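# Loop a hair tie around a cable-wrapped charger

## Task

Slip the hair tie around the charger together with its wound cable, so it sits square across them and well away from either end. Every turn of cable that was wrapped on the charger at the start must still be wrapped on it, with no loose loops, and the tie must pin each turn against the charger's two wide faces. At the end the charger has to rest on the desk, flat on one of its wide faces.

## Robot and tools

Robot. Two Doosan M1013 arms, left_arm and right_arm, each with a Robotiq 2F-140 two-finger gripper and a wrist camera. The fingers point along the gripper's +z axis and close along its y axis. end_effector_position is the spot between the pads when they are shut. The fingertips stick out about 33 mm past it when the gap is 40 mm or less, and only about 9 mm when fully open. The fingers can fold at a hinge. A part held near the fingertips is squeezed as commanded. A part held nearer the palm may be pulled in and gripped loosely or too hard. Fingers pushed tip-first into a surface fold with little resistance.

Frames. Scene frame: origin at table-top height midway between the arms, +z up, +x out over the table, left_arm toward +y. The arm names are not image sides. Base positions in the scene frame: left_arm (-0.027, +0.595, 0) m, right_arm (+0.001, -0.600, 0) m, each barely rotated. Every hand pose, velocity and target an arm reports or takes is in that arm's own base frame. Fixed cameras and the table use the scene frame. Reported poses can be off by a few centimetres.

Row layout. All motion calls use rows of 18 numbers, each in [-1, 1], covering both arms even if only one moves. The order is left dx, dy, dz, rx, ry, rz, left gripper position, force_limit, speed, then the same nine for the right arm. dx..rz are an offset, not a pose. They are measured from the arm's Hand target when the action or move begins, along that arm's base axes, and the turn is about the Hand target's position. 1.0 equals 0.6 m of travel or 180 degrees. rx, ry, rz form a single rotation vector. Sending the same offset twice moves the arm twice. Six zeros re-request the current Hand target. The gripper numbers are commands, not offsets. position +1 is fully open (140 mm), about -0.8 is where the pads touch, and -1 closes until blocked. force_limit at speed -1 gives about 14 N (-1), 40 N (0) or 58 N (+1). speed sets finger speed: about 30 mm/s (-1), 140 (0) or 250 (+1). Both start at +1, and a quicker close squeezes harder. To leave a gripper alone, resend its last three numbers, because 0 is a real command.

Tools.
execute_actions(actions, cameras): actions is a list of actions, each holding up to 15 rows. Each row runs for one control step of 1/30 s, and the last row is held until 15 steps pass. Every row counts from the action's starting Hand target. cameras lists names, ["all"] or []. An empty actions list returns all images and full status.
move(target, speed, blend, stop_force, zero, blocking, cameras): drives straight paths toward target. target is one 18-number row or up to 15 rows, all offsets from the same starting Hand targets. speed is in m/s, 0.002 to 2, default 0.25, with turning limited to twice that in rad/s. blend is in metres of corner rounding; 0 means stop at each target. stop_force, 10 to 80 N, ends an arm's path when its push meets resistance. Use it slowly, never while the gripper rotates, and leave it out when backing off a contact. zero (default true) re-zeroes the force before the move. blocking=false returns early and cannot be combined with stop_force. Moves last at most 10 s and do not avoid obstacles.
wait(seconds 0 to 10), stop(), zoom_image(camera, region [x0,y0,x1,y1] in pixels, at most 504 by 504), clear_fault(arm), read_manual(section "licences"), finished_scene(scene = current scene number).
Cameras: cam_head_left, cam_head_right, cam_high, cam_left_wrist, cam_right_wrist, each 672x504.

Reading results. Each arm shows end_effector_position (m), end_effector_quat_wxyz and velocities in its base frame, plus its Hand target, the pose the next offsets start from. The gripper often stops a bit short of it. Tool commands lists the current gripper commands. object_status: 0 moving, 1 blocked while opening, 2 blocked while closing (a grip), 3 reached position or pads met. position_measured is in counts: 3 open, 75 ≈ 100 mm, 139 ≈ 60 mm, 200 ≈ 20 mm, 230 pads touching. Other lines give joint torques, external joint torques, flange force along gripper axes (it includes held weight), a 7x7 wrist depth grid in mm, and step positions. A move adds a move: line with its ending (done, off_target, held, fault...) and limits (paced = clipped, held = withheld). Each step, the controller clips commands to 70 mm and 16 degrees from the measured pose.

Cautions. Do not drop things, let the charger fall or leave anything off the table. Never push far past a firm contact, since the stiff arms fault. A force fault comes at 144 N on any part. Torque limits are 306, 306, 144, 40.5, 40.5, 40.5 N m from waist to wrist roll. A faulted arm stays stopped until clear_fault is called. Keep the arms from striking or squeezing each other, and do not close one gripper on the other's fingers. Route paths around each arm's own base. Avoid long stretched-out holds or pushes toward unreachable poses, which overheat motors (MOTOR HOT, then a forced pause). To raise grip force, increase force_limit and nudge position, for example -1 to -0.98.

Each tool is called after "Emit:" as name(argument=value, ...), one argument or row to a line, values as JSON.

## Session

Emit:
execute_actions(
  actions=[],
)

Emit:
zoom_image(
  camera="cam_high",
  region=[110, 180, 330, 380],
)

Scene clock: 0.00 s.
left_arm: end_effector_position=(+0.6052, -0.3173, +0.3528) position_measured=3 object_status=3 end_effector_quat_wxyz=(-0.245, +0.790, +0.430, +0.362) | right_arm: end_effector_position=(+0.4094, +0.6190, +0.3542) position_measured=3 object_status=3 end_effector_quat_wxyz=(-0.521, +0.137, +0.692, +0.481)
Joint positions: left_arm=[-0.894 0.334 1.565 0.807 1.674 -0.418] | right_arm=[0.475 0.449 1.817 1.474 1.692 -1.251]
Joint velocities: within noise
Joint torques (N m): no reading
External joint torques (N m): no reading
Flange force (N): no reading
Wrist depth (mm): cam_left_wrist=[2459 1976 2305 2258 1925 1908 1401 / 1860 1959 698 696 677 1677 - / 659 640 623 605 593 582 1495 / 605 136 552 548 540 516 126 / - 497 508 496 478 470 111 / - 469 459 451 442 437 417 / - 429 417 418 409 399 394] | cam_right_wrist=[- 4165 - - - 623 586 / 3829 4565 - - 740 671 - / 776 1065 1050 824 794 - - / 620 144 857 863 927 - 136 / - 557 726 931 1019 2968 117 / 438 500 586 715 910 2526 - / 398 432 488 575 694 857 -]
Hand target: left_arm +0.6052, -0.3173, +0.3528; -0.245, +0.790, +0.430, +0.362 | right_arm +0.4094, +0.6190, +0.3542; -0.521, +0.137, +0.692, +0.481
Tool commands: left_gripper/position=+1.0 left_gripper/force_limit=+1.0 left_gripper/speed=+1.0 right_gripper/position=+1.0 right_gripper/force_limit=+1.0 right_gripper/speed=+1.0

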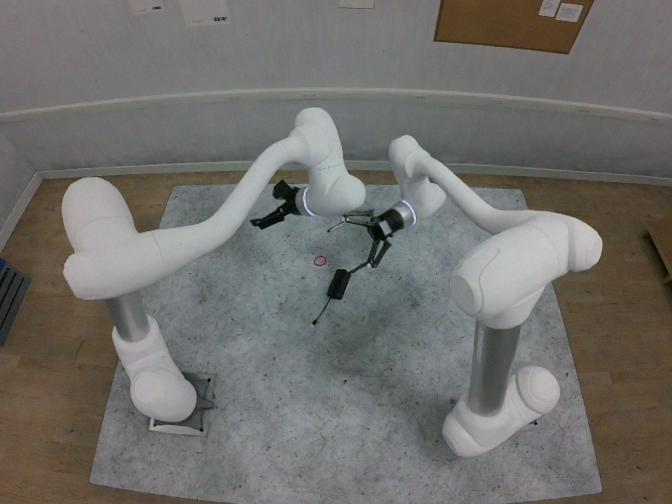

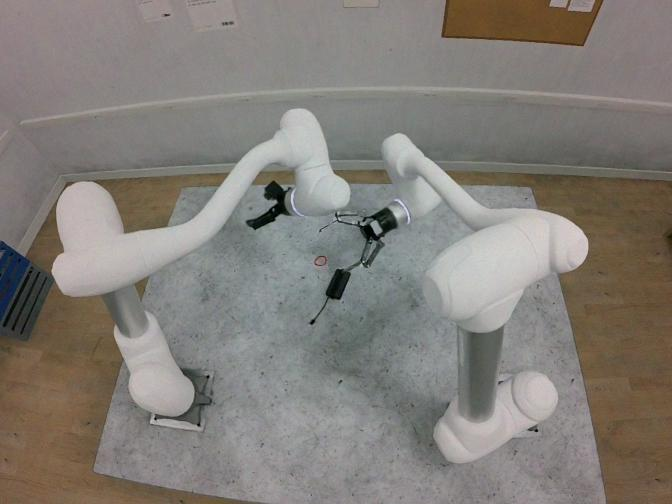

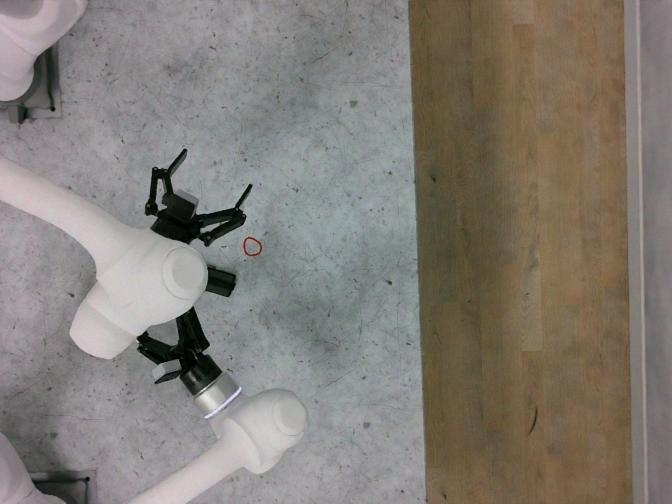

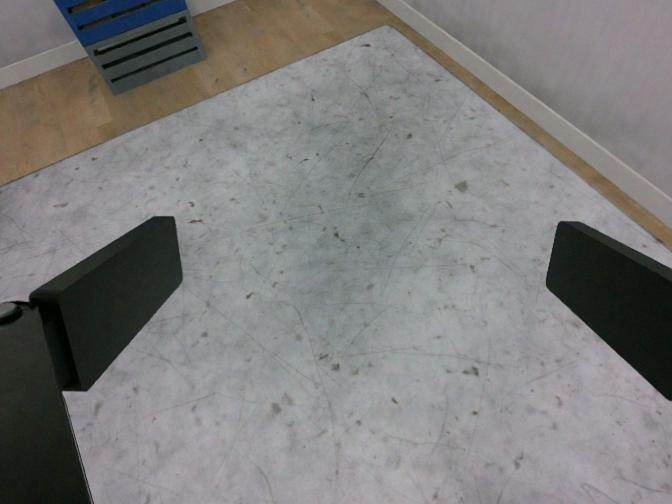

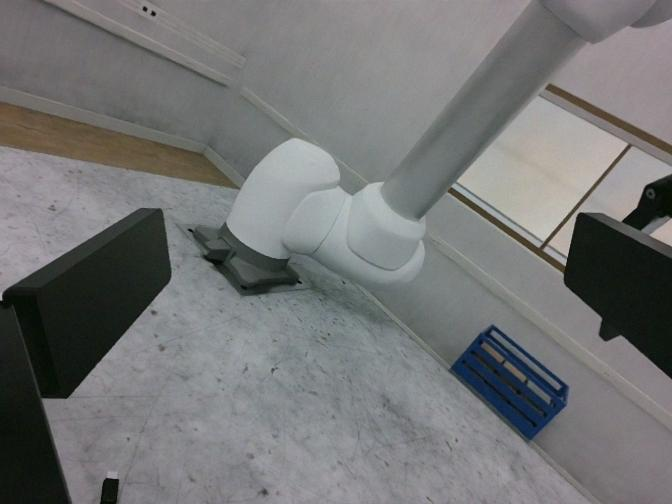

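Scaled by 2.291 from the camera's 672x504 image, which has a finer 960x720 frame.

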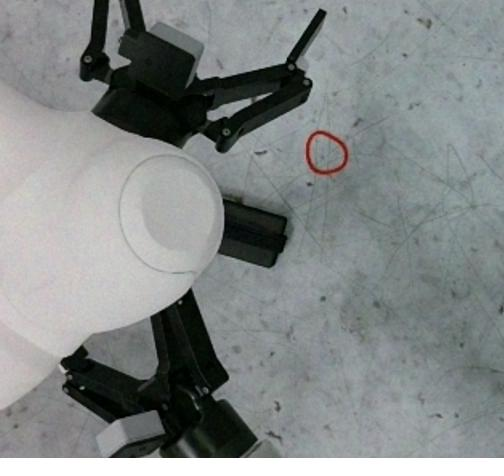

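Emit:
move(
  target=[-0.047,0.15,0.05,-0.256,0.132,0,-0.8,-1,0,0,-0.05,0.05,-0.404,-0.2945,0,-0.5,0,0],
  speed=0.3,
)

Emit:
move(
  target=[0,0.05,0,-0.4545,-0.2468,-0.2468,-0.8,-1,0,0.1,0,0,0,0,-0.8756,-0.45,0,0],
  speed=0.35,
  cameras=["all"],
)

Scene clock: 45.03 s.
left_arm: end_effector_position=(+0.5770, -0.2273, +0.3828) position_measured=229 object_status=3 end_effector_quat_wxyz=(+0.000, +0.878, +0.478, +0.000) | right_arm: end_effector_position=(+0.4094, +0.5890, +0.3842) position_measured=192 object_status=3 end_effector_quat_wxyz=(-0.001, +0.194, +0.981, +0.001)
Joint positions: left_arm=[-0.431 0.101 1.566 0 1.474 0.144] | right_arm=[0.913 0.258 1.376 0.004 1.506 -0.267]
Joint torques (N m): left_arm=[-2.96 -50.32 -42.4 3.8 0.54 0.32] | right_arm=[-0.16 -66.1 -42.49 4.22 -0.49 -0.37]
External joint torques (N m): left_arm=[3.02 -2.19 0.43 0.56 -0.55 -0.32] | right_arm=[-0.03 -3.03 -0.17 0.21 0.49 0.37]
Flange force (N): left_arm=[3.4 -4.9 1.3] | right_arm=[1.4 -4.2 -1.5]
Wrist depth (mm): cam_left_wrist=[452 455 450 449 448 447 445 / 477 478 477 476 478 473 472 / 514 510 511 501 506 504 501 / 546 544 537 - 533 535 536 / 579 562 - - - 93 567 / - - - - - - - / - - - - - - -] | cam_right_wrist=[479 479 474 474 474 472 468 / 505 500 501 502 494 501 498 / 536 536 530 528 522 531 535 / 567 567 560 553 131 560 567 / 595 74 84 591 89 83 80 / - - - 649 - - - / - - - 690 - - -]
Hand target: left_arm +0.5770, -0.2273, +0.3828; +0.000, +0.878, +0.478, +0.000 | right_arm +0.4094, +0.5890, +0.3842; -0.001, +0.194, +0.981, +0.001
Off the commanded pose: left_arm 0.000 m, 0 deg | right_arm 0.000 m, 0 deg.
move: done

Scene clock: 49.53 s.
left_arm: end_effector_position=(+0.5770, -0.1973, +0.3828) position_measured=229 object_status=3 end_effector_quat_wxyz=(+0.707, +0.707, +0.000, -0.001) | right_arm: end_effector_position=(+0.4695, +0.5890, +0.3842) position_measured=186 object_status=3 end_effector_quat_wxyz=(+0.001, +1.000, +0.000, +0.002)
Joint positions: left_arm=[0.172 0.277 2.008 -1.457 1.701 2.291] | right_arm=[0.854 0.318 1.297 -0.004 1.526 2.425]
Joint torques (N m): left_arm=[-2.66 -54.71 -28.91 -1.94 2.33 0.38] | right_arm=[0.39 -72.47 -42.43 4.02 -0.44 -0.66]
External joint torques (N m): left_arm=[2.76 -2.57 0.32 0.23 -0.48 -0.33] | right_arm=[-0.35 -3.09 -0.33 0.32 0.4 0.66]
Flange force (N): left_arm=[-4.6 3.2 -3.3] | right_arm=[-2.9 3.0 -1.5]
Wrist depth (mm): cam_left_wrist=[511 728 1223 3074 3458 - - / 517 740 1118 - 3208 - - / 491 738 1090 510 516 506 494 / 500 745 1112 - 467 527 473 / 500 657 - - - 86 437 / - - - - - - - / - - - - - - -] | cam_right_wrist=[477 474 478 474 474 471 469 / 505 499 503 485 496 496 504 / 530 535 529 526 525 528 529 / 565 563 552 552 136 555 563 / 592 78 82 582 - 84 82 / - - - 643 - - - / - - - 700 - - -]
Hand target: left_arm +0.5770, -0.1973, +0.3828; +0.707, +0.707, +0.000, -0.001 | right_arm +0.4694, +0.5890, +0.3842; +0.001, +1.000, +0.000, +0.002
Off the commanded pose: left_arm 0.000 m, 0 deg | right_arm 0.000 m, 0 deg.
move: done

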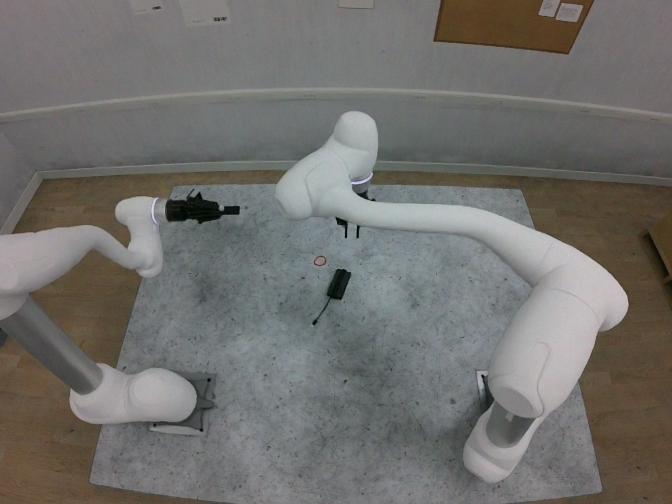

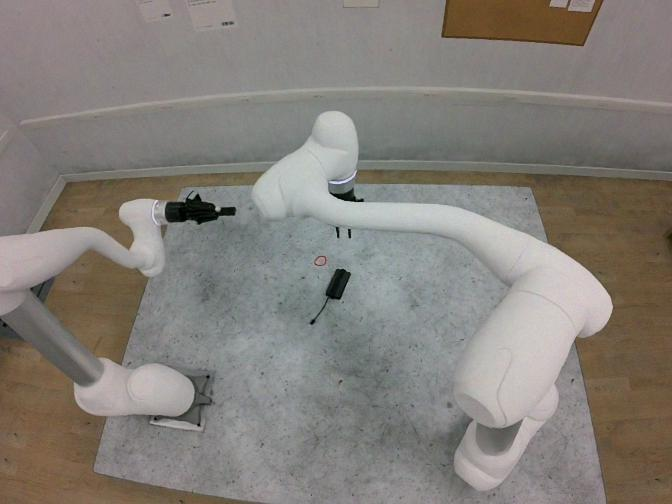

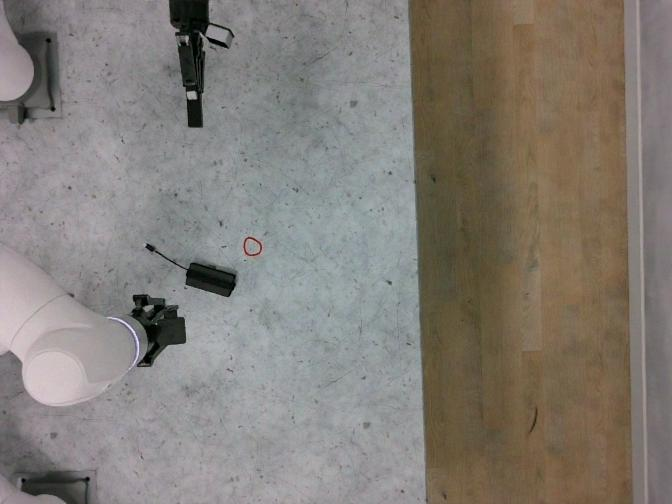

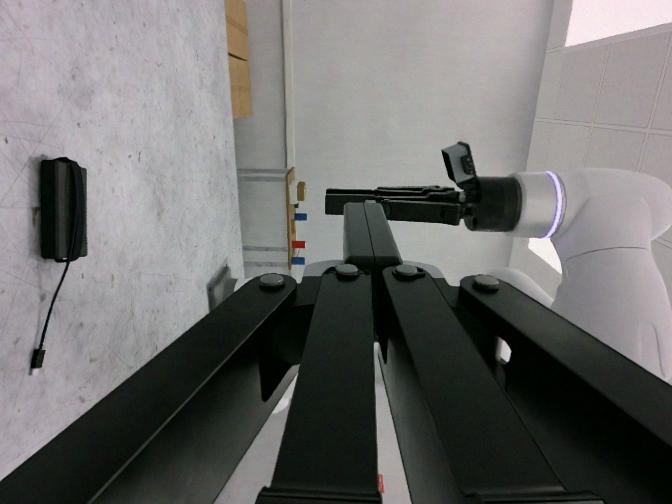

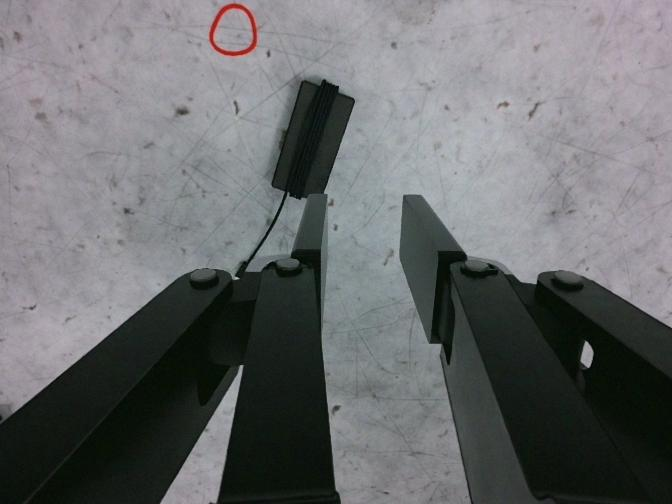

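Emit:
move(
  target=[0,0,0,0,0,0,-0.8,-1,0,0.2077,0.2417,-0.44,0,0,0,-0.45,0,0],
  cameras=["cam_right_wrist"],
)

Scene clock: 56.23 s.
left_arm: end_effector_position=(+0.5770, -0.1973, +0.3828) position_measured=229 object_status=3 end_effector_quat_wxyz=(+0.707, +0.707, +0.000, -0.001) | right_arm: end_effector_position=(+0.5940, +0.7340, +0.1202) position_measured=186 object_status=3 end_effector_quat_wxyz=(+0.001, +1.000, +0.000, +0.002)
Joint positions: left_arm=[0.172 0.277 2.008 -1.457 1.701 2.291] | right_arm=[0.855 0.721 1.15 -0.004 1.27 2.428]
Joint torques (N m): left_arm=[-3.01 -54.43 -28.93 -1.94 2.34 0.34] | right_arm=[0.42 -104.75 -40.83 3.84 -0.53 -0.44]
External joint torques (N m): left_arm=[3.09 -2.79 0.22 0.22 -0.49 -0.29] | right_arm=[-0.41 -6.09 -0.14 0.31 0.49 0.44]
Flange force (N): left_arm=[-4.8 3.5 -3.8] | right_arm=[-5.8 7.2 -4.0]
Wrist depth (mm): cam_left_wrist=[520 726 1101 2951 325 - - / 473 651 333 330 308 319 2305 / 476 753 1085 3255 290 347 - / 485 745 1112 - 266 282 - / 528 655 - - - - - / - - - - - - - / - - - - - - -] | cam_right_wrist=[232 231 230 230 230 230 229 / 245 244 244 243 243 242 242 / 258 259 259 254 254 258 256 / 275 275 271 270 136 270 273 / 286 78 82 286 - 84 82 / - - - 313 - - - / - - - 337 - - -]
Hand target: left_arm +0.5770, -0.1973, +0.3828; +0.707, +0.707, +0.000, -0.001 | right_arm +0.5940, +0.7340, +0.1202; +0.001, +1.000, +0.000, +0.002
Off the commanded pose: left_arm 0.000 m, 0 deg | right_arm 0.000 m, 0 deg.
move: done
Images, in order (width x height): cam_right_wrist 672x504.

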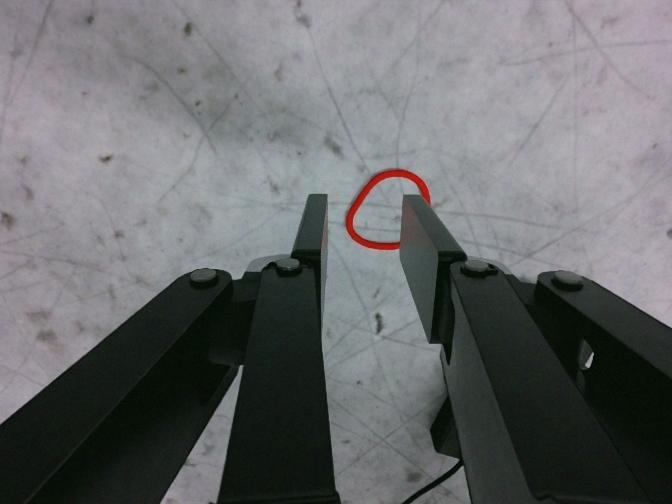

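Emit:
move(
  target=[0,0,0,0,0,0,-0.8,-1,0,-0.02,0.01,-0.126,0,0,0,-0.45,-0.4,0],
  cameras=["cam_right_wrist"],
)

Scene clock: 65.27 s.
left_arm: end_effector_position=(+0.5770, -0.1973, +0.3828) position_measured=229 object_status=3 end_effector_quat_wxyz=(+0.707, +0.707, +0.000, -0.001) | right_arm: end_effector_position=(+0.5821, +0.7400, +0.0446) position_measured=186 object_status=3 end_effector_quat_wxyz=(+0.001, +1.000, +0.000, +0.002)
Joint positions: left_arm=[0.172 0.277 2.008 -1.457 1.701 2.291] | right_arm=[0.869 0.763 1.219 -0.004 1.159 2.442]
Joint torques (N m): left_arm=[-3.2 -54.82 -29.13 -1.99 2.33 0.37] | right_arm=[0.69 -108.76 -38.99 3.67 -0.68 -0.45]
External joint torques (N m): left_arm=[3.21 -2.38 0.42 0.27 -0.48 -0.33] | right_arm=[-1.07 -3.92 -0.44 0.32 0.64 0.45]
Flange force (N): left_arm=[-4.7 2.9 -4.1] | right_arm=[-2.0 3.6 -3.9]
Wrist depth (mm): cam_left_wrist=[520 726 1153 - - 3353 - / 480 339 328 312 319 - - / 496 692 359 293 328 - 2459 / 502 753 1123 137 315 - - / 526 - - - - - 2604 / - - - - - - - / - - - - - - -] | cam_right_wrist=[164 162 162 161 162 161 160 / 171 170 170 170 172 169 169 / 181 181 181 180 178 179 179 / 194 193 190 189 163 189 190 / - 78 82 199 135 83 82 / - - - 219 - - - / - - - 236 - - -]
Hand target: left_arm +0.5770, -0.1973, +0.3828; +0.707, +0.707, +0.000, -0.001 | right_arm +0.5820, +0.7400, +0.0446; +0.001, +1.000, +0.000, +0.002
Off the commanded pose: left_arm 0.000 m, 0 deg | right_arm 0.000 m, 0 deg.
move: done
Images, in order (width x height): cam_right_wrist 672x504.

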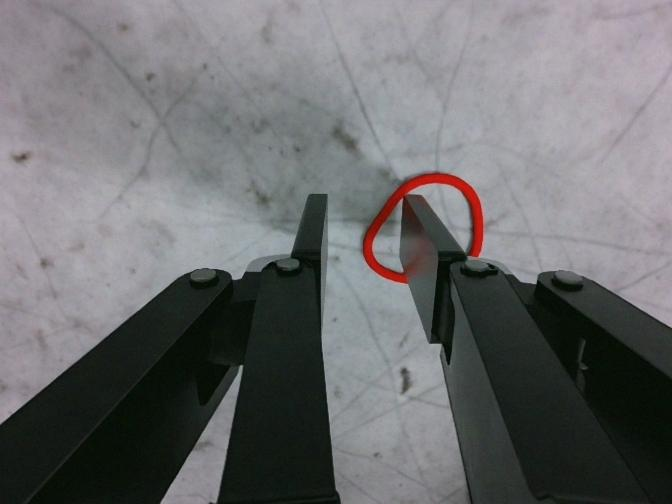

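Emit:
move(
  target=[0,0,0,0,0,0,-0.8,-1,0,-0.003,-0.007,-0.0188,0,0,0,-0.45,-0.4,0],
  speed=0.006,
  stop_force=10,
  cameras=["cam_right_wrist"],
)

Scene clock: 72.27 s.
left_arm: end_effector_position=(+0.5770, -0.1973, +0.3828) position_measured=229 object_status=3 end_effector_quat_wxyz=(+0.707, +0.707, +0.000, -0.001) | right_arm: end_effector_position=(+0.5802, +0.7358, +0.0333) position_measured=186 object_status=3 end_effector_quat_wxyz=(+0.001, +1.000, +0.000, +0.002)
Joint positions: left_arm=[0.172 0.277 2.008 -1.457 1.701 2.291] | right_arm=[0.868 0.764 1.24 -0.005 1.137 2.441]
Joint torques (N m): left_arm=[-2.56 -54.77 -29.01 -1.99 2.34 0.41] | right_arm=[0.35 -108.46 -38.74 3.65 -0.53 -0.43]
External joint torques (N m): left_arm=[2.57 -2.52 0.18 0.26 -0.49 -0.36] | right_arm=[-0.42 -3.33 -0.06 0.28 0.5 0.43]
Flange force (N): left_arm=[-4.2 3.3 -3.1] | right_arm=[-2.7 3.4 -3.1]
Wrist depth (mm): cam_left_wrist=[521 721 1153 3303 - 3952 - / 360 345 330 313 328 - - / 476 696 362 301 3628 3255 - / 491 738 1123 137 576 4024 - / 527 659 - - - 93 - / - - - - - - - / - - - - - - -] | cam_right_wrist=[150 152 151 151 151 151 152 / 160 160 159 159 159 158 158 / 169 169 169 169 166 168 167 / 180 180 177 175 136 176 179 / - 78 82 186 135 84 82 / - - - 202 - - - / - - - 220 - - -]
Hand target: left_arm +0.5770, -0.1973, +0.3828; +0.707, +0.707, +0.000, -0.001 | right_arm +0.5802, +0.7358, +0.0333; +0.001, +1.000, +0.000, +0.002
Off the commanded pose: left_arm 0.000 m, 0 deg | right_arm 0.000 m, 0 deg.
move: done
Images, in order (width x height): cam_right_wrist 672x504.

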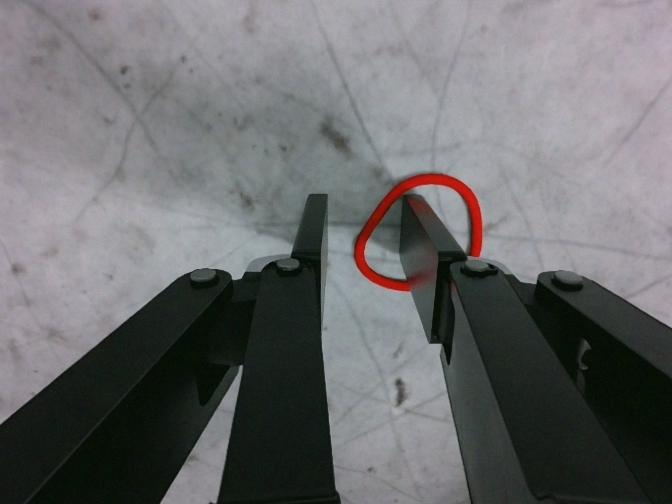

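Emit:
move(
  target=[0,0,0,0,0,0,-0.8,-1,0,0,0,-0.001,0,0,0,-1,-0.2,-1],
  cameras=["cam_right_wrist"],
)

Emit:
move(
  target=[0,0,0,0,0,0,-0.8,-1,0,0,0,0.25,0,0,0,-1,-0.2,-1],
  speed=0.08,
  cameras=["cam_right_wrist"],
)

Scene clock: 76.83 s.
left_arm: end_effector_position=(+0.5770, -0.1973, +0.3828) position_measured=229 object_status=3 end_effector_quat_wxyz=(+0.707, +0.707, +0.000, -0.001) | right_arm: end_effector_position=(+0.5802, +0.7358, +0.0327) position_measured=226 object_status=0 end_effector_quat_wxyz=(+0.001, +1.000, +0.000, +0.002)
Joint positions: left_arm=[0.172 0.277 2.008 -1.457 1.701 2.291] | right_arm=[0.868 0.764 1.24 -0.005 1.137 2.441]
Joint torques (N m): left_arm=[-2.64 -54.75 -28.96 -1.97 2.32 0.35] | right_arm=[-0.08 -100.45 -34.34 3.39 -0.4 -0.41]
External joint torques (N m): left_arm=[2.64 -2.5 0.26 0.25 -0.46 -0.3] | right_arm=[0.04 -11.53 -4.52 0.54 0.36 0.41]
Flange force (N): left_arm=[-4.4 3.1 -3.2] | right_arm=[-3.1 3.2 -11.7]
Wrist depth (mm): cam_left_wrist=[518 730 2635 3255 3162 3303 - / 451 344 329 316 323 - - / 482 683 360 300 - 3883 - / 497 738 1118 137 570 - - / 527 663 - - - 86 - / - - - - - - - / - - - - - - -] | cam_right_wrist=[149 151 151 151 150 150 151 / 160 159 159 159 158 158 158 / 169 168 169 167 168 168 167 / 182 180 177 118 175 176 178 / 192 186 80 78 89 81 185 / - - 72 - - 76 - / - - - - - - -]
Hand target: left_arm +0.5770, -0.1973, +0.3828; +0.707, +0.707, +0.000, -0.001 | right_arm +0.5802, +0.7358, +0.0327; +0.001, +1.000, +0.000, +0.002
Off the commanded pose: left_arm 0.000 m, 0 deg | right_arm 0.000 m, 0 deg.
move: done
Images, in order (width x height): cam_right_wrist 672x504.

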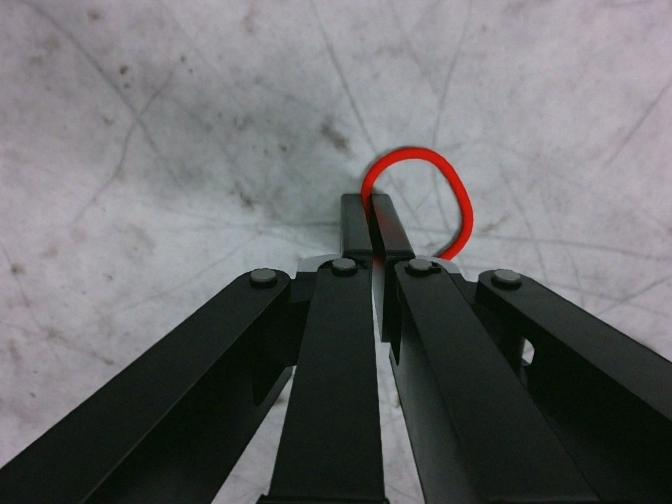

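Scene clock: 79.10 s.
left_arm: end_effector_position=(+0.5770, -0.1973, +0.3828) position_measured=229 object_status=3 end_effector_quat_wxyz=(+0.707, +0.707, +0.000, -0.001) | right_arm: end_effector_position=(+0.5802, +0.7358, +0.1826) position_measured=226 object_status=2 end_effector_quat_wxyz=(+0.001, +1.000, +0.000, +0.002)
Joint positions: left_arm=[0.172 0.277 2.008 -1.457 1.701 2.291] | right_arm=[0.868 0.681 1.105 -0.004 1.355 2.44]
Joint torques (N m): left_arm=[-3.05 -54.5 -28.92 -1.97 2.32 0.36] | right_arm=[0.38 -104.63 -41.55 3.96 -0.43 -0.47]
External joint torques (N m): left_arm=[3 -2.76 0.04 0.24 -0.48 -0.31] | right_arm=[-0.23 -3.55 -0.28 0.28 0.39 0.47]
Flange force (N): left_arm=[-4.4 3.6 -3.8] | right_arm=[-3.2 3.7 -2.3]
Wrist depth (mm): cam_left_wrist=[517 730 1250 - 3405 - 2635 / 516 638 354 337 328 314 325 / 481 743 1272 2837 340 299 2330 / 503 748 1118 - 299 275 2380 / 501 667 - - - 93 2732 / - - - - - - - / - - - - - - -] | cam_right_wrist=[290 289 288 288 287 286 286 / 308 306 304 304 303 302 302 / 323 323 322 318 320 320 320 / 346 344 339 109 332 334 341 / 369 355 80 78 89 81 353 / - - 72 - - 76 - / - - - - - - -]
Hand target: left_arm +0.5770, -0.1973, +0.3828; +0.707, +0.707, +0.000, -0.001 | right_arm +0.5802, +0.7358, +0.1827; +0.001, +1.000, +0.000, +0.002
Off the commanded pose: left_arm 0.000 m, 0 deg | right_arm 0.000 m, 0 deg.
move: done
Images, in order (width x height): cam_right_wrist 672x504.

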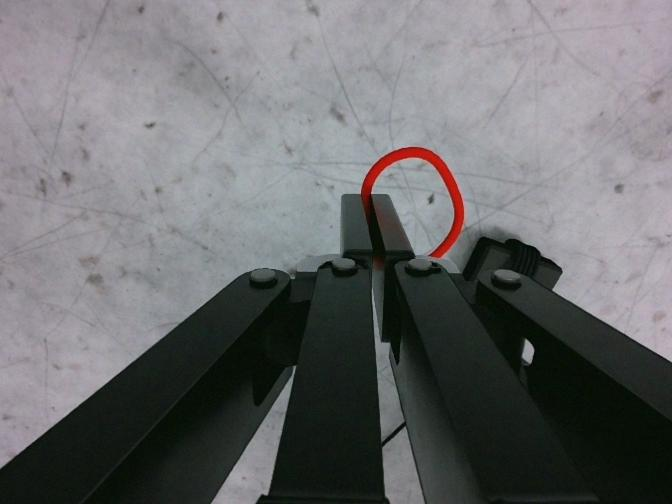

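Emit:
move(
  target=[0,0,0,0,0,0,-0.8,-1,0,-0.0502,-0.3097,0.28,0.5,0,0,-1,-0.2,-1],
  speed=0.3,
)

Emit:
move(
  target=[0.0058,-0.5613,-0.0912,0,0,0,-0.8,-1,0,0,0,0,0,0,0,-1,-0.2,-1],
  speed=0.2,
  cameras=["cam_high","cam_left_wrist","cam_right_wrist"],
)

Emit:
zoom_image(
  camera="cam_left_wrist",
  region=[250, 100, 450, 280],
)

Emit:
zoom_image(
  camera="cam_right_wrist",
  region=[280, 100, 520, 300],
)

Scene clock: 90.20 s.
left_arm: end_effector_position=(+0.5770, -0.1973, +0.3828) position_measured=229 object_status=3 end_effector_quat_wxyz=(+0.707, +0.707, +0.000, -0.001) | right_arm: end_effector_position=(+0.5501, +0.5500, +0.3507) position_measured=226 object_status=2 end_effector_quat_wxyz=(+0.706, -0.708, +0.001, -0.001)
Joint positions: left_arm=[0.172 0.277 2.008 -1.457 1.701 2.291] | right_arm=[0.319 0.312 2.034 1.799 1.341 0.77]
Joint torques (N m): left_arm=[-2.64 -54.73 -29 -1.95 2.37 0.37] | right_arm=[0.2 -64.27 -34.41 1.1 1.65 -0.49]
External joint torques (N m): left_arm=[2.68 -2.55 0.09 0.22 -0.52 -0.32] | right_arm=[-0.2 -3.12 -0.31 0.11 0.39 0.44]
Flange force (N): left_arm=[-4.1 3.3 -3.2] | right_arm=[-2.7 -4.7 -2.0]
Wrist depth (mm): cam_left_wrist=[515 723 1049 - 3208 3255 - / 518 723 1159 761 802 3689 - / 482 733 1129 - 3689 - - / 487 745 1257 - 988 3952 - / 526 657 - - - - 1814 / - - - - - - - / - - - - - - -] | cam_right_wrist=[- 3391 - - 2931 802 573 / - - - 722 3441 845 564 / - 3709 - 166 876 845 560 / - 3768 910 109 105 781 563 / 3391 - 80 78 89 81 489 / - - 72 - - 76 - / - - - - - - -]
Hand target: left_arm +0.5770, -0.1973, +0.3828; +0.707, +0.707, +0.000, -0.001 | right_arm +0.5501, +0.5500, +0.3507; +0.706, -0.708, +0.001, -0.001
Off the commanded pose: left_arm 0.000 m, 0 deg | right_arm 0.000 m, 0 deg.
move: done

Scene clock: 92.37 s.
left_arm: end_effector_position=(+0.5805, -0.5340, +0.3281) position_measured=229 object_status=3 end_effector_quat_wxyz=(+0.707, +0.707, +0.000, -0.001) | right_arm: end_effector_position=(+0.5501, +0.5500, +0.3507) position_measured=226 object_status=2 end_effector_quat_wxyz=(+0.706, -0.708, +0.001, -0.001)
Joint positions: left_arm=[-0.39 0.372 2.002 -1.858 1.303 2.411] | right_arm=[0.319 0.312 2.034 1.799 1.341 0.77]
Joint torques (N m): left_arm=[-2.46 -62.25 -27.75 -2.93 2.5 0.41] | right_arm=[0.47 -63.55 -34.35 1.04 1.59 -0.49]
External joint torques (N m): left_arm=[2.55 -3.21 0.34 0.3 -0.41 -0.36] | right_arm=[-0.51 -3.17 -0.17 0.16 0.44 0.44]
Flange force (N): left_arm=[-2.4 4.9 -5.3] | right_arm=[-2.9 -4.7 -2.6]
Wrist depth (mm): cam_left_wrist=[439 616 2635 3255 467 466 - / 448 632 3074 2874 490 553 2991 / 444 634 2837 268 256 586 - / 453 636 930 - - 629 - / 450 557 - - - 86 2487 / - - - - - - - / - - - - - - -] | cam_right_wrist=[- 4396 - 3709 2860 807 569 / - 2895 - 451 2968 854 560 / - - - 286 217 851 564 / 3252 903 700 109 559 799 560 / - - 80 78 89 81 488 / - - 72 - - 76 - / - - - - - - -]
Hand target: left_arm +0.5805, -0.5340, +0.3281; +0.707, +0.707, +0.000, -0.001 | right_arm +0.5501, +0.5500, +0.3507; +0.706, -0.708, +0.001, -0.001
Off the commanded pose: left_arm 0.000 m, 0 deg | right_arm 0.000 m, 0 deg.
move: done
Images, in order (width x height): cam_high 672x504, cam_left_wrist 672x504, cam_right_wrist 672x504.

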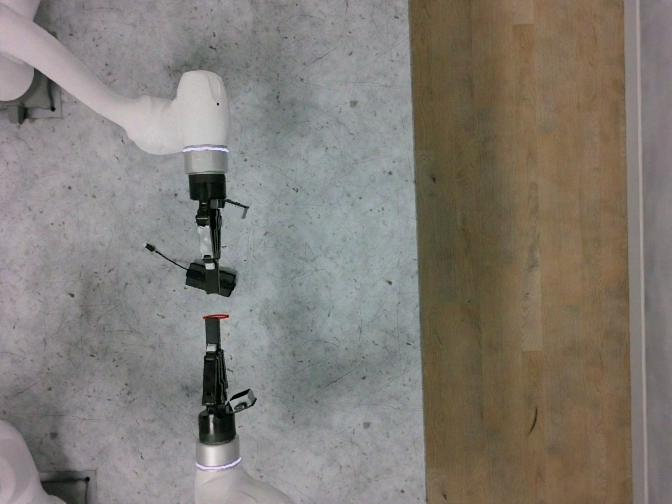

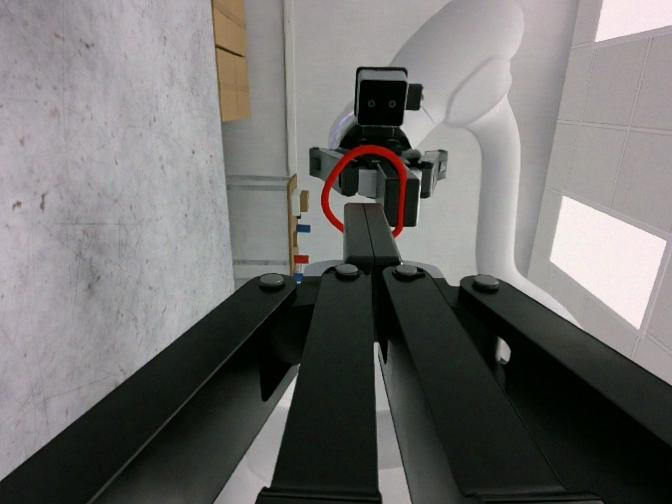

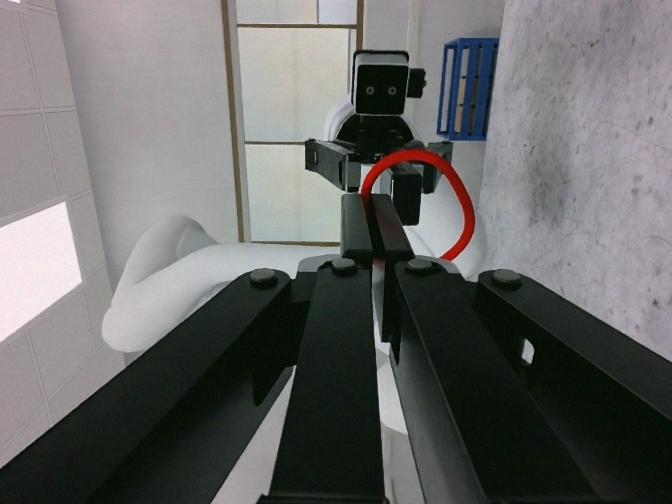

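Scaled by 2.520 from the camera's 672x504 image, which has a finer 960x720 frame.

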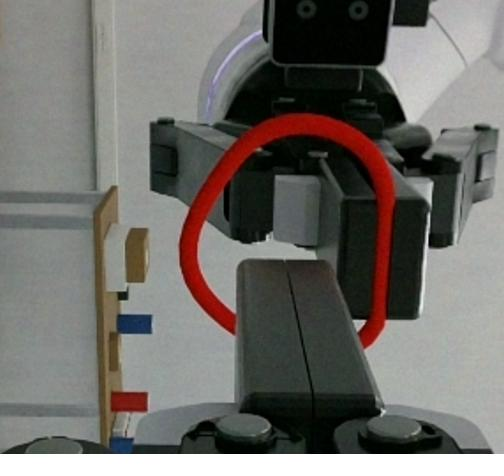

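Scaled by 2.100 from the camera's 672x504 image, which has a finer 960x720 frame.

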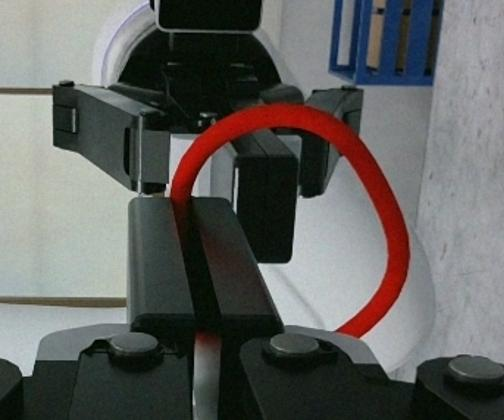

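Emit:
move(
  target=[0.003,-0.108,-0.003,0,0,0,-0.8,-1,0,0,0,0,0,0,0,-1,-0.2,-1],
  cameras=["cam_left_wrist","cam_right_wrist"],
  speed=0.04,
  stop_force=12,
)

Emit:
zoom_image(
  camera="cam_right_wrist",
  region=[280, 100, 520, 300],
)

Emit:
zoom_image(
  camera="cam_left_wrist",
  region=[250, 100, 450, 280],
)

Scene clock: 102.53 s.
left_arm: end_effector_position=(+0.5823, -0.5988, +0.3263) position_measured=229 object_status=3 end_effector_quat_wxyz=(+0.707, +0.707, +0.000, -0.001) | right_arm: end_effector_position=(+0.5501, +0.5500, +0.3507) position_measured=226 object_status=2 end_effector_quat_wxyz=(+0.706, -0.708, +0.001, -0.001)
Joint positions: left_arm=[-0.483 0.406 1.952 -1.926 1.237 2.417] | right_arm=[0.319 0.312 2.034 1.799 1.341 0.77]
Joint torques (N m): left_arm=[-2.59 -66.4 -28.55 -3 2.59 0.36] | right_arm=[0.38 -63.58 -34.45 1.02 1.59 -0.48]
External joint torques (N m): left_arm=[2.6 -3.19 -0.04 0.17 -0.49 -0.31] | right_arm=[-0.38 -3.69 -0.2 0.18 0.45 0.44]
Flange force (N): left_arm=[-1.3 4.9 -4.9] | right_arm=[-3.6 -5.3 -2.6]
Wrist depth (mm): cam_left_wrist=[439 622 2732 - 411 405 2515 / 442 623 2191 418 427 446 2213 / 447 627 3117 274 287 521 - / 445 631 1074 - 153 570 2330 / 475 553 - - - 86 2432 / - - - - - - - / - - - - - - -] | cam_right_wrist=[3124 - - - - 810 568 / - - - 389 2826 854 565 / - - - 246 191 848 557 / - 836 640 109 156 747 559 / - - 80 78 89 81 490 / - - 72 - - 76 - / - - - - - - -]
Hand target: left_arm +0.5823, -0.5988, +0.3263; +0.707, +0.707, +0.000, -0.001 | right_arm +0.5501, +0.5500, +0.3507; +0.706, -0.708, +0.001, -0.001
Off the commanded pose: left_arm 0.000 m, 0 deg | right_arm 0.000 m, 0 deg.
move: done
Images, in order (width x height): cam_left_wrist 672x504, cam_right_wrist 672x504.

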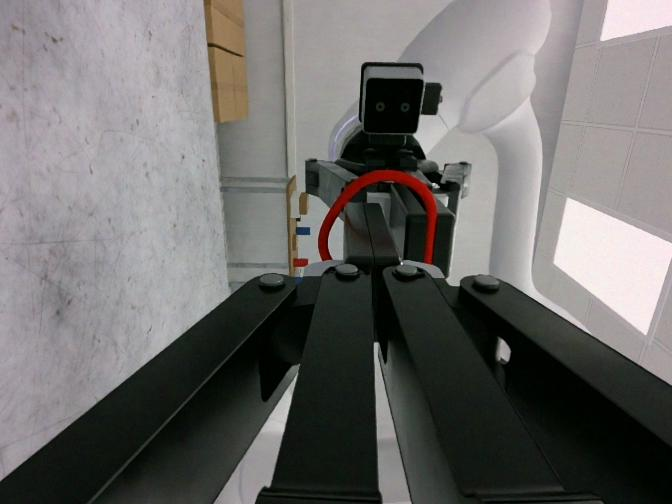

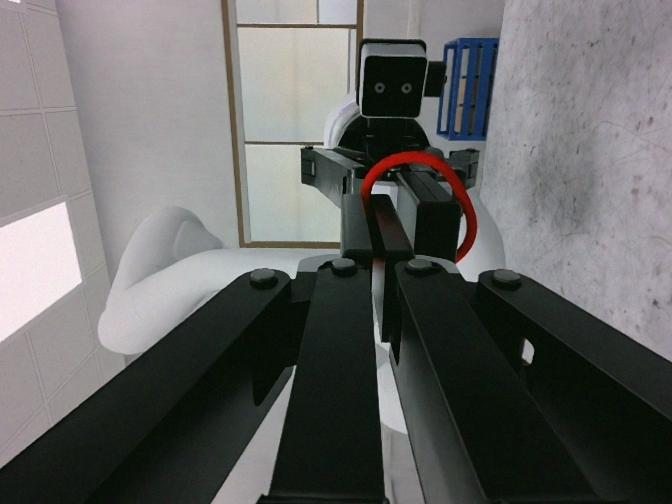

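Scaled by 2.100 from the camera's 672x504 image, which has a finer 960x720 frame.

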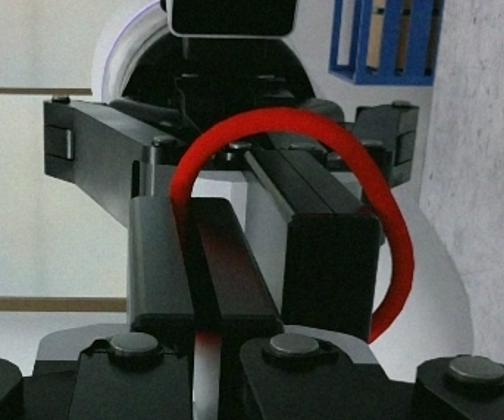

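Scaled by 2.520 from the camera's 672x504 image, which has a finer 960x720 frame.

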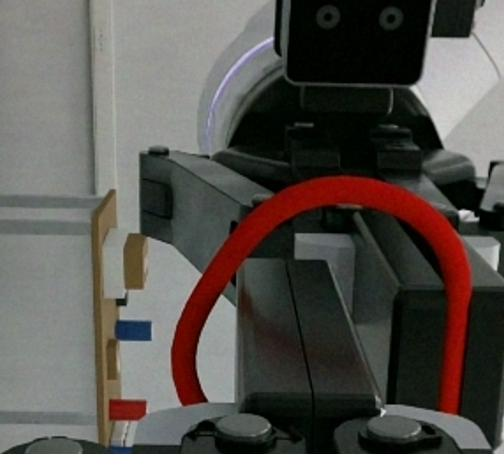

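Emit:
move(
  target=[0,0,-0.0133,0,0,0,-0.8,-1,-1,0,0,0,0,0,0,-1,-0.2,-1],
  speed=0.03,
)

Emit:
move(
  target=[0,0,-0.0117,0,0,0,-0.61,0.5,-1,0,0,0,0,0,0,-1,-0.2,-1],
  speed=0.03,
)

Emit:
move(
  target=[0,0,-0.0017,0,0,0,-0.45,0.5,-1,0,0,0,0,0,0,-1,-0.2,-1],
  speed=0.03,
  cameras=["cam_left_wrist","cam_right_wrist"],
)

Emit:
zoom_image(
  camera="cam_right_wrist",
  region=[280, 100, 520, 300],
)

Scene clock: 110.60 s.
left_arm: end_effector_position=(+0.5823, -0.5988, +0.3183) position_measured=229 object_status=3 end_effector_quat_wxyz=(+0.707, +0.707, +0.000, -0.001) | right_arm: end_effector_position=(+0.5501, +0.5500, +0.3507) position_measured=226 object_status=2 end_effector_quat_wxyz=(+0.706, -0.708, +0.001, -0.001)
Joint positions: left_arm=[-0.483 0.416 1.956 -1.931 1.242 2.431] | right_arm=[0.319 0.312 2.034 1.799 1.341 0.77]
Joint torques (N m): left_arm=[-3.15 -67.15 -28.03 -2.87 2.58 0.36] | right_arm=[0.33 -63.74 -34.68 1.08 1.67 -0.49]
External joint torques (N m): left_arm=[3.21 -3 0.01 0.08 -0.45 -0.31] | right_arm=[-0.46 -2.97 0.16 0.13 0.36 0.44]
Flange force (N): left_arm=[-0.8 4.6 -5.6] | right_arm=[-3.3 -4.3 -2.6]
Wrist depth (mm): cam_left_wrist=[427 601 2432 - 418 399 - / 433 605 946 440 430 451 2732 / 438 615 966 282 231 520 - / 437 613 938 - 153 572 2354 / 438 546 - - - 86 2170 / - - - - - - - / - - - - - - -] | cam_right_wrist=[- - - 3829 5051 873 565 / - - - 453 2760 860 565 / - - - 225 207 789 561 / - 839 654 109 158 744 553 / - - 80 78 89 81 487 / - - 72 - - 76 - / - - - - - - -]
Hand target: left_arm +0.5823, -0.5988, +0.3183; +0.707, +0.707, +0.000, -0.001 | right_arm +0.5501, +0.5500, +0.3507; +0.706, -0.708, +0.001, -0.001
Off the commanded pose: left_arm 0.000 m, 0 deg | right_arm 0.000 m, 0 deg.
move: done

Scene clock: 111.33 s.
left_arm: end_effector_position=(+0.5823, -0.5988, +0.3113) position_measured=206 object_status=0 end_effector_quat_wxyz=(+0.707, +0.707, +0.000, -0.001) | right_arm: end_effector_position=(+0.5501, +0.5500, +0.3507) position_measured=226 object_status=2 end_effector_quat_wxyz=(+0.706, -0.708, +0.001, -0.001)
Joint positions: left_arm=[-0.483 0.424 1.96 -1.935 1.246 2.443] | right_arm=[0.319 0.312 2.034 1.799 1.341 0.77]
Joint torques (N m): left_arm=[-3.36 -65.24 -26.25 -2.31 1.81 0.37] | right_arm=[0.37 -65.65 -35.94 1.72 2.41 -0.49]
External joint torques (N m): left_arm=[3.5 -5.38 -1.39 -0.46 0.34 -0.32] | right_arm=[-0.36 -1.61 1.32 -0.52 -0.36 0.44]
Flange force (N): left_arm=[-0.8 7.6 -6.3] | right_arm=[-3.6 -2.4 -2.5]
Wrist depth (mm): cam_left_wrist=[422 590 2330 3117 417 401 4024 / 422 597 885 464 430 454 2573 / 422 605 926 292 228 520 2380 / 425 611 855 - 112 570 - / 426 - 94 - - - - / - - - - - - - / - - - - - - -] | cam_right_wrist=[3652 - - - 1978 810 569 / - - - 398 451 857 561 / - - - 221 210 742 563 / - 839 688 109 161 692 560 / - 74 80 78 89 82 488 / - - 72 - - 76 - / - - - - - - -]
Hand target: left_arm +0.5823, -0.5988, +0.3113; +0.707, +0.707, +0.000, -0.001 | right_arm +0.5501, +0.5500, +0.3507; +0.706, -0.708, +0.001, -0.001
Off the commanded pose: left_arm 0.000 m, 0 deg | right_arm 0.000 m, 0 deg.
move: done

Scene clock: 112.03 s.
left_arm: end_effector_position=(+0.5823, -0.5988, +0.3103) position_measured=186 object_status=3 end_effector_quat_wxyz=(+0.707, +0.707, +0.000, -0.001) | right_arm: end_effector_position=(+0.5501, +0.5500, +0.3507) position_measured=226 object_status=2 end_effector_quat_wxyz=(+0.706, -0.708, +0.001, -0.001)
Joint positions: left_arm=[-0.483 0.426 1.96 -1.935 1.247 2.445] | right_arm=[0.319 0.312 2.034 1.799 1.341 0.77]
Joint torques (N m): left_arm=[-2.95 -63.43 -25.18 -1.98 1.37 0.36] | right_arm=[0.84 -66.99 -37 2.14 2.88 -0.47]
External joint torques (N m): left_arm=[3.08 -7.19 -2.27 -0.77 0.78 -0.31] | right_arm=[-0.84 -0.31 2.33 -0.94 -0.83 0.42]
Flange force (N): left_arm=[-1.7 9.9 -6.0] | right_arm=[-3.5 -0.5 -3.3]
Wrist depth (mm): cam_left_wrist=[417 589 2667 1771 411 399 - / 423 586 2544 - 426 434 - / 426 603 2802 288 227 528 2487 / 426 600 832 137 147 572 - / 407 - 94 - - - - / - - - - - - - / - - - - - - -] | cam_right_wrist=[2968 - - - 3124 802 564 / - - - 422 383 848 561 / - - - 273 238 698 567 / - 819 656 109 159 177 561 / 2667 74 80 78 89 81 493 / - - 72 - - 76 - / - - - - - - -]
Hand target: left_arm +0.5823, -0.5988, +0.3103; +0.707, +0.707, +0.000, -0.001 | right_arm +0.5501, +0.5500, +0.3507; +0.706, -0.708, +0.001, -0.001
Off the commanded pose: left_arm 0.000 m, 0 deg | right_arm 0.000 m, 0 deg.
move: done
Images, in order (width x height): cam_left_wrist 672x504, cam_right_wrist 672x504.

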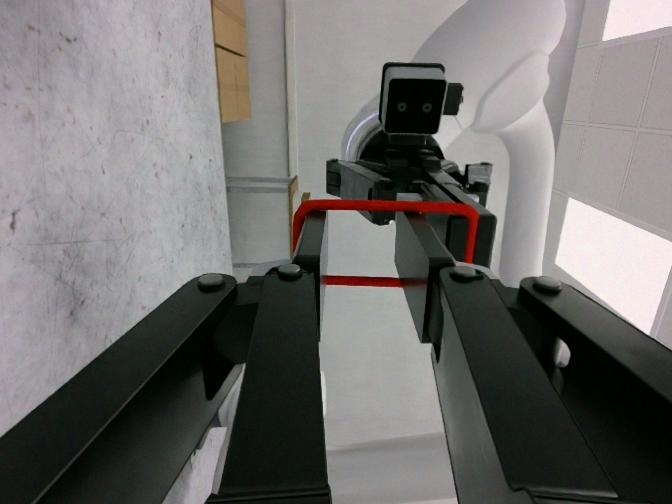

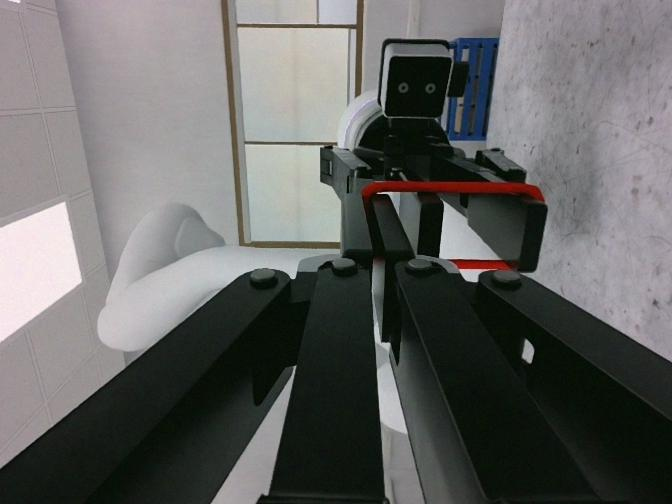

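Scaled by 2.100 from the camera's 672x504 image, which has a finer 960x720 frame.

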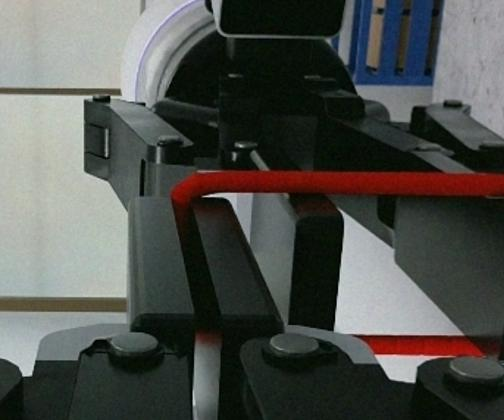

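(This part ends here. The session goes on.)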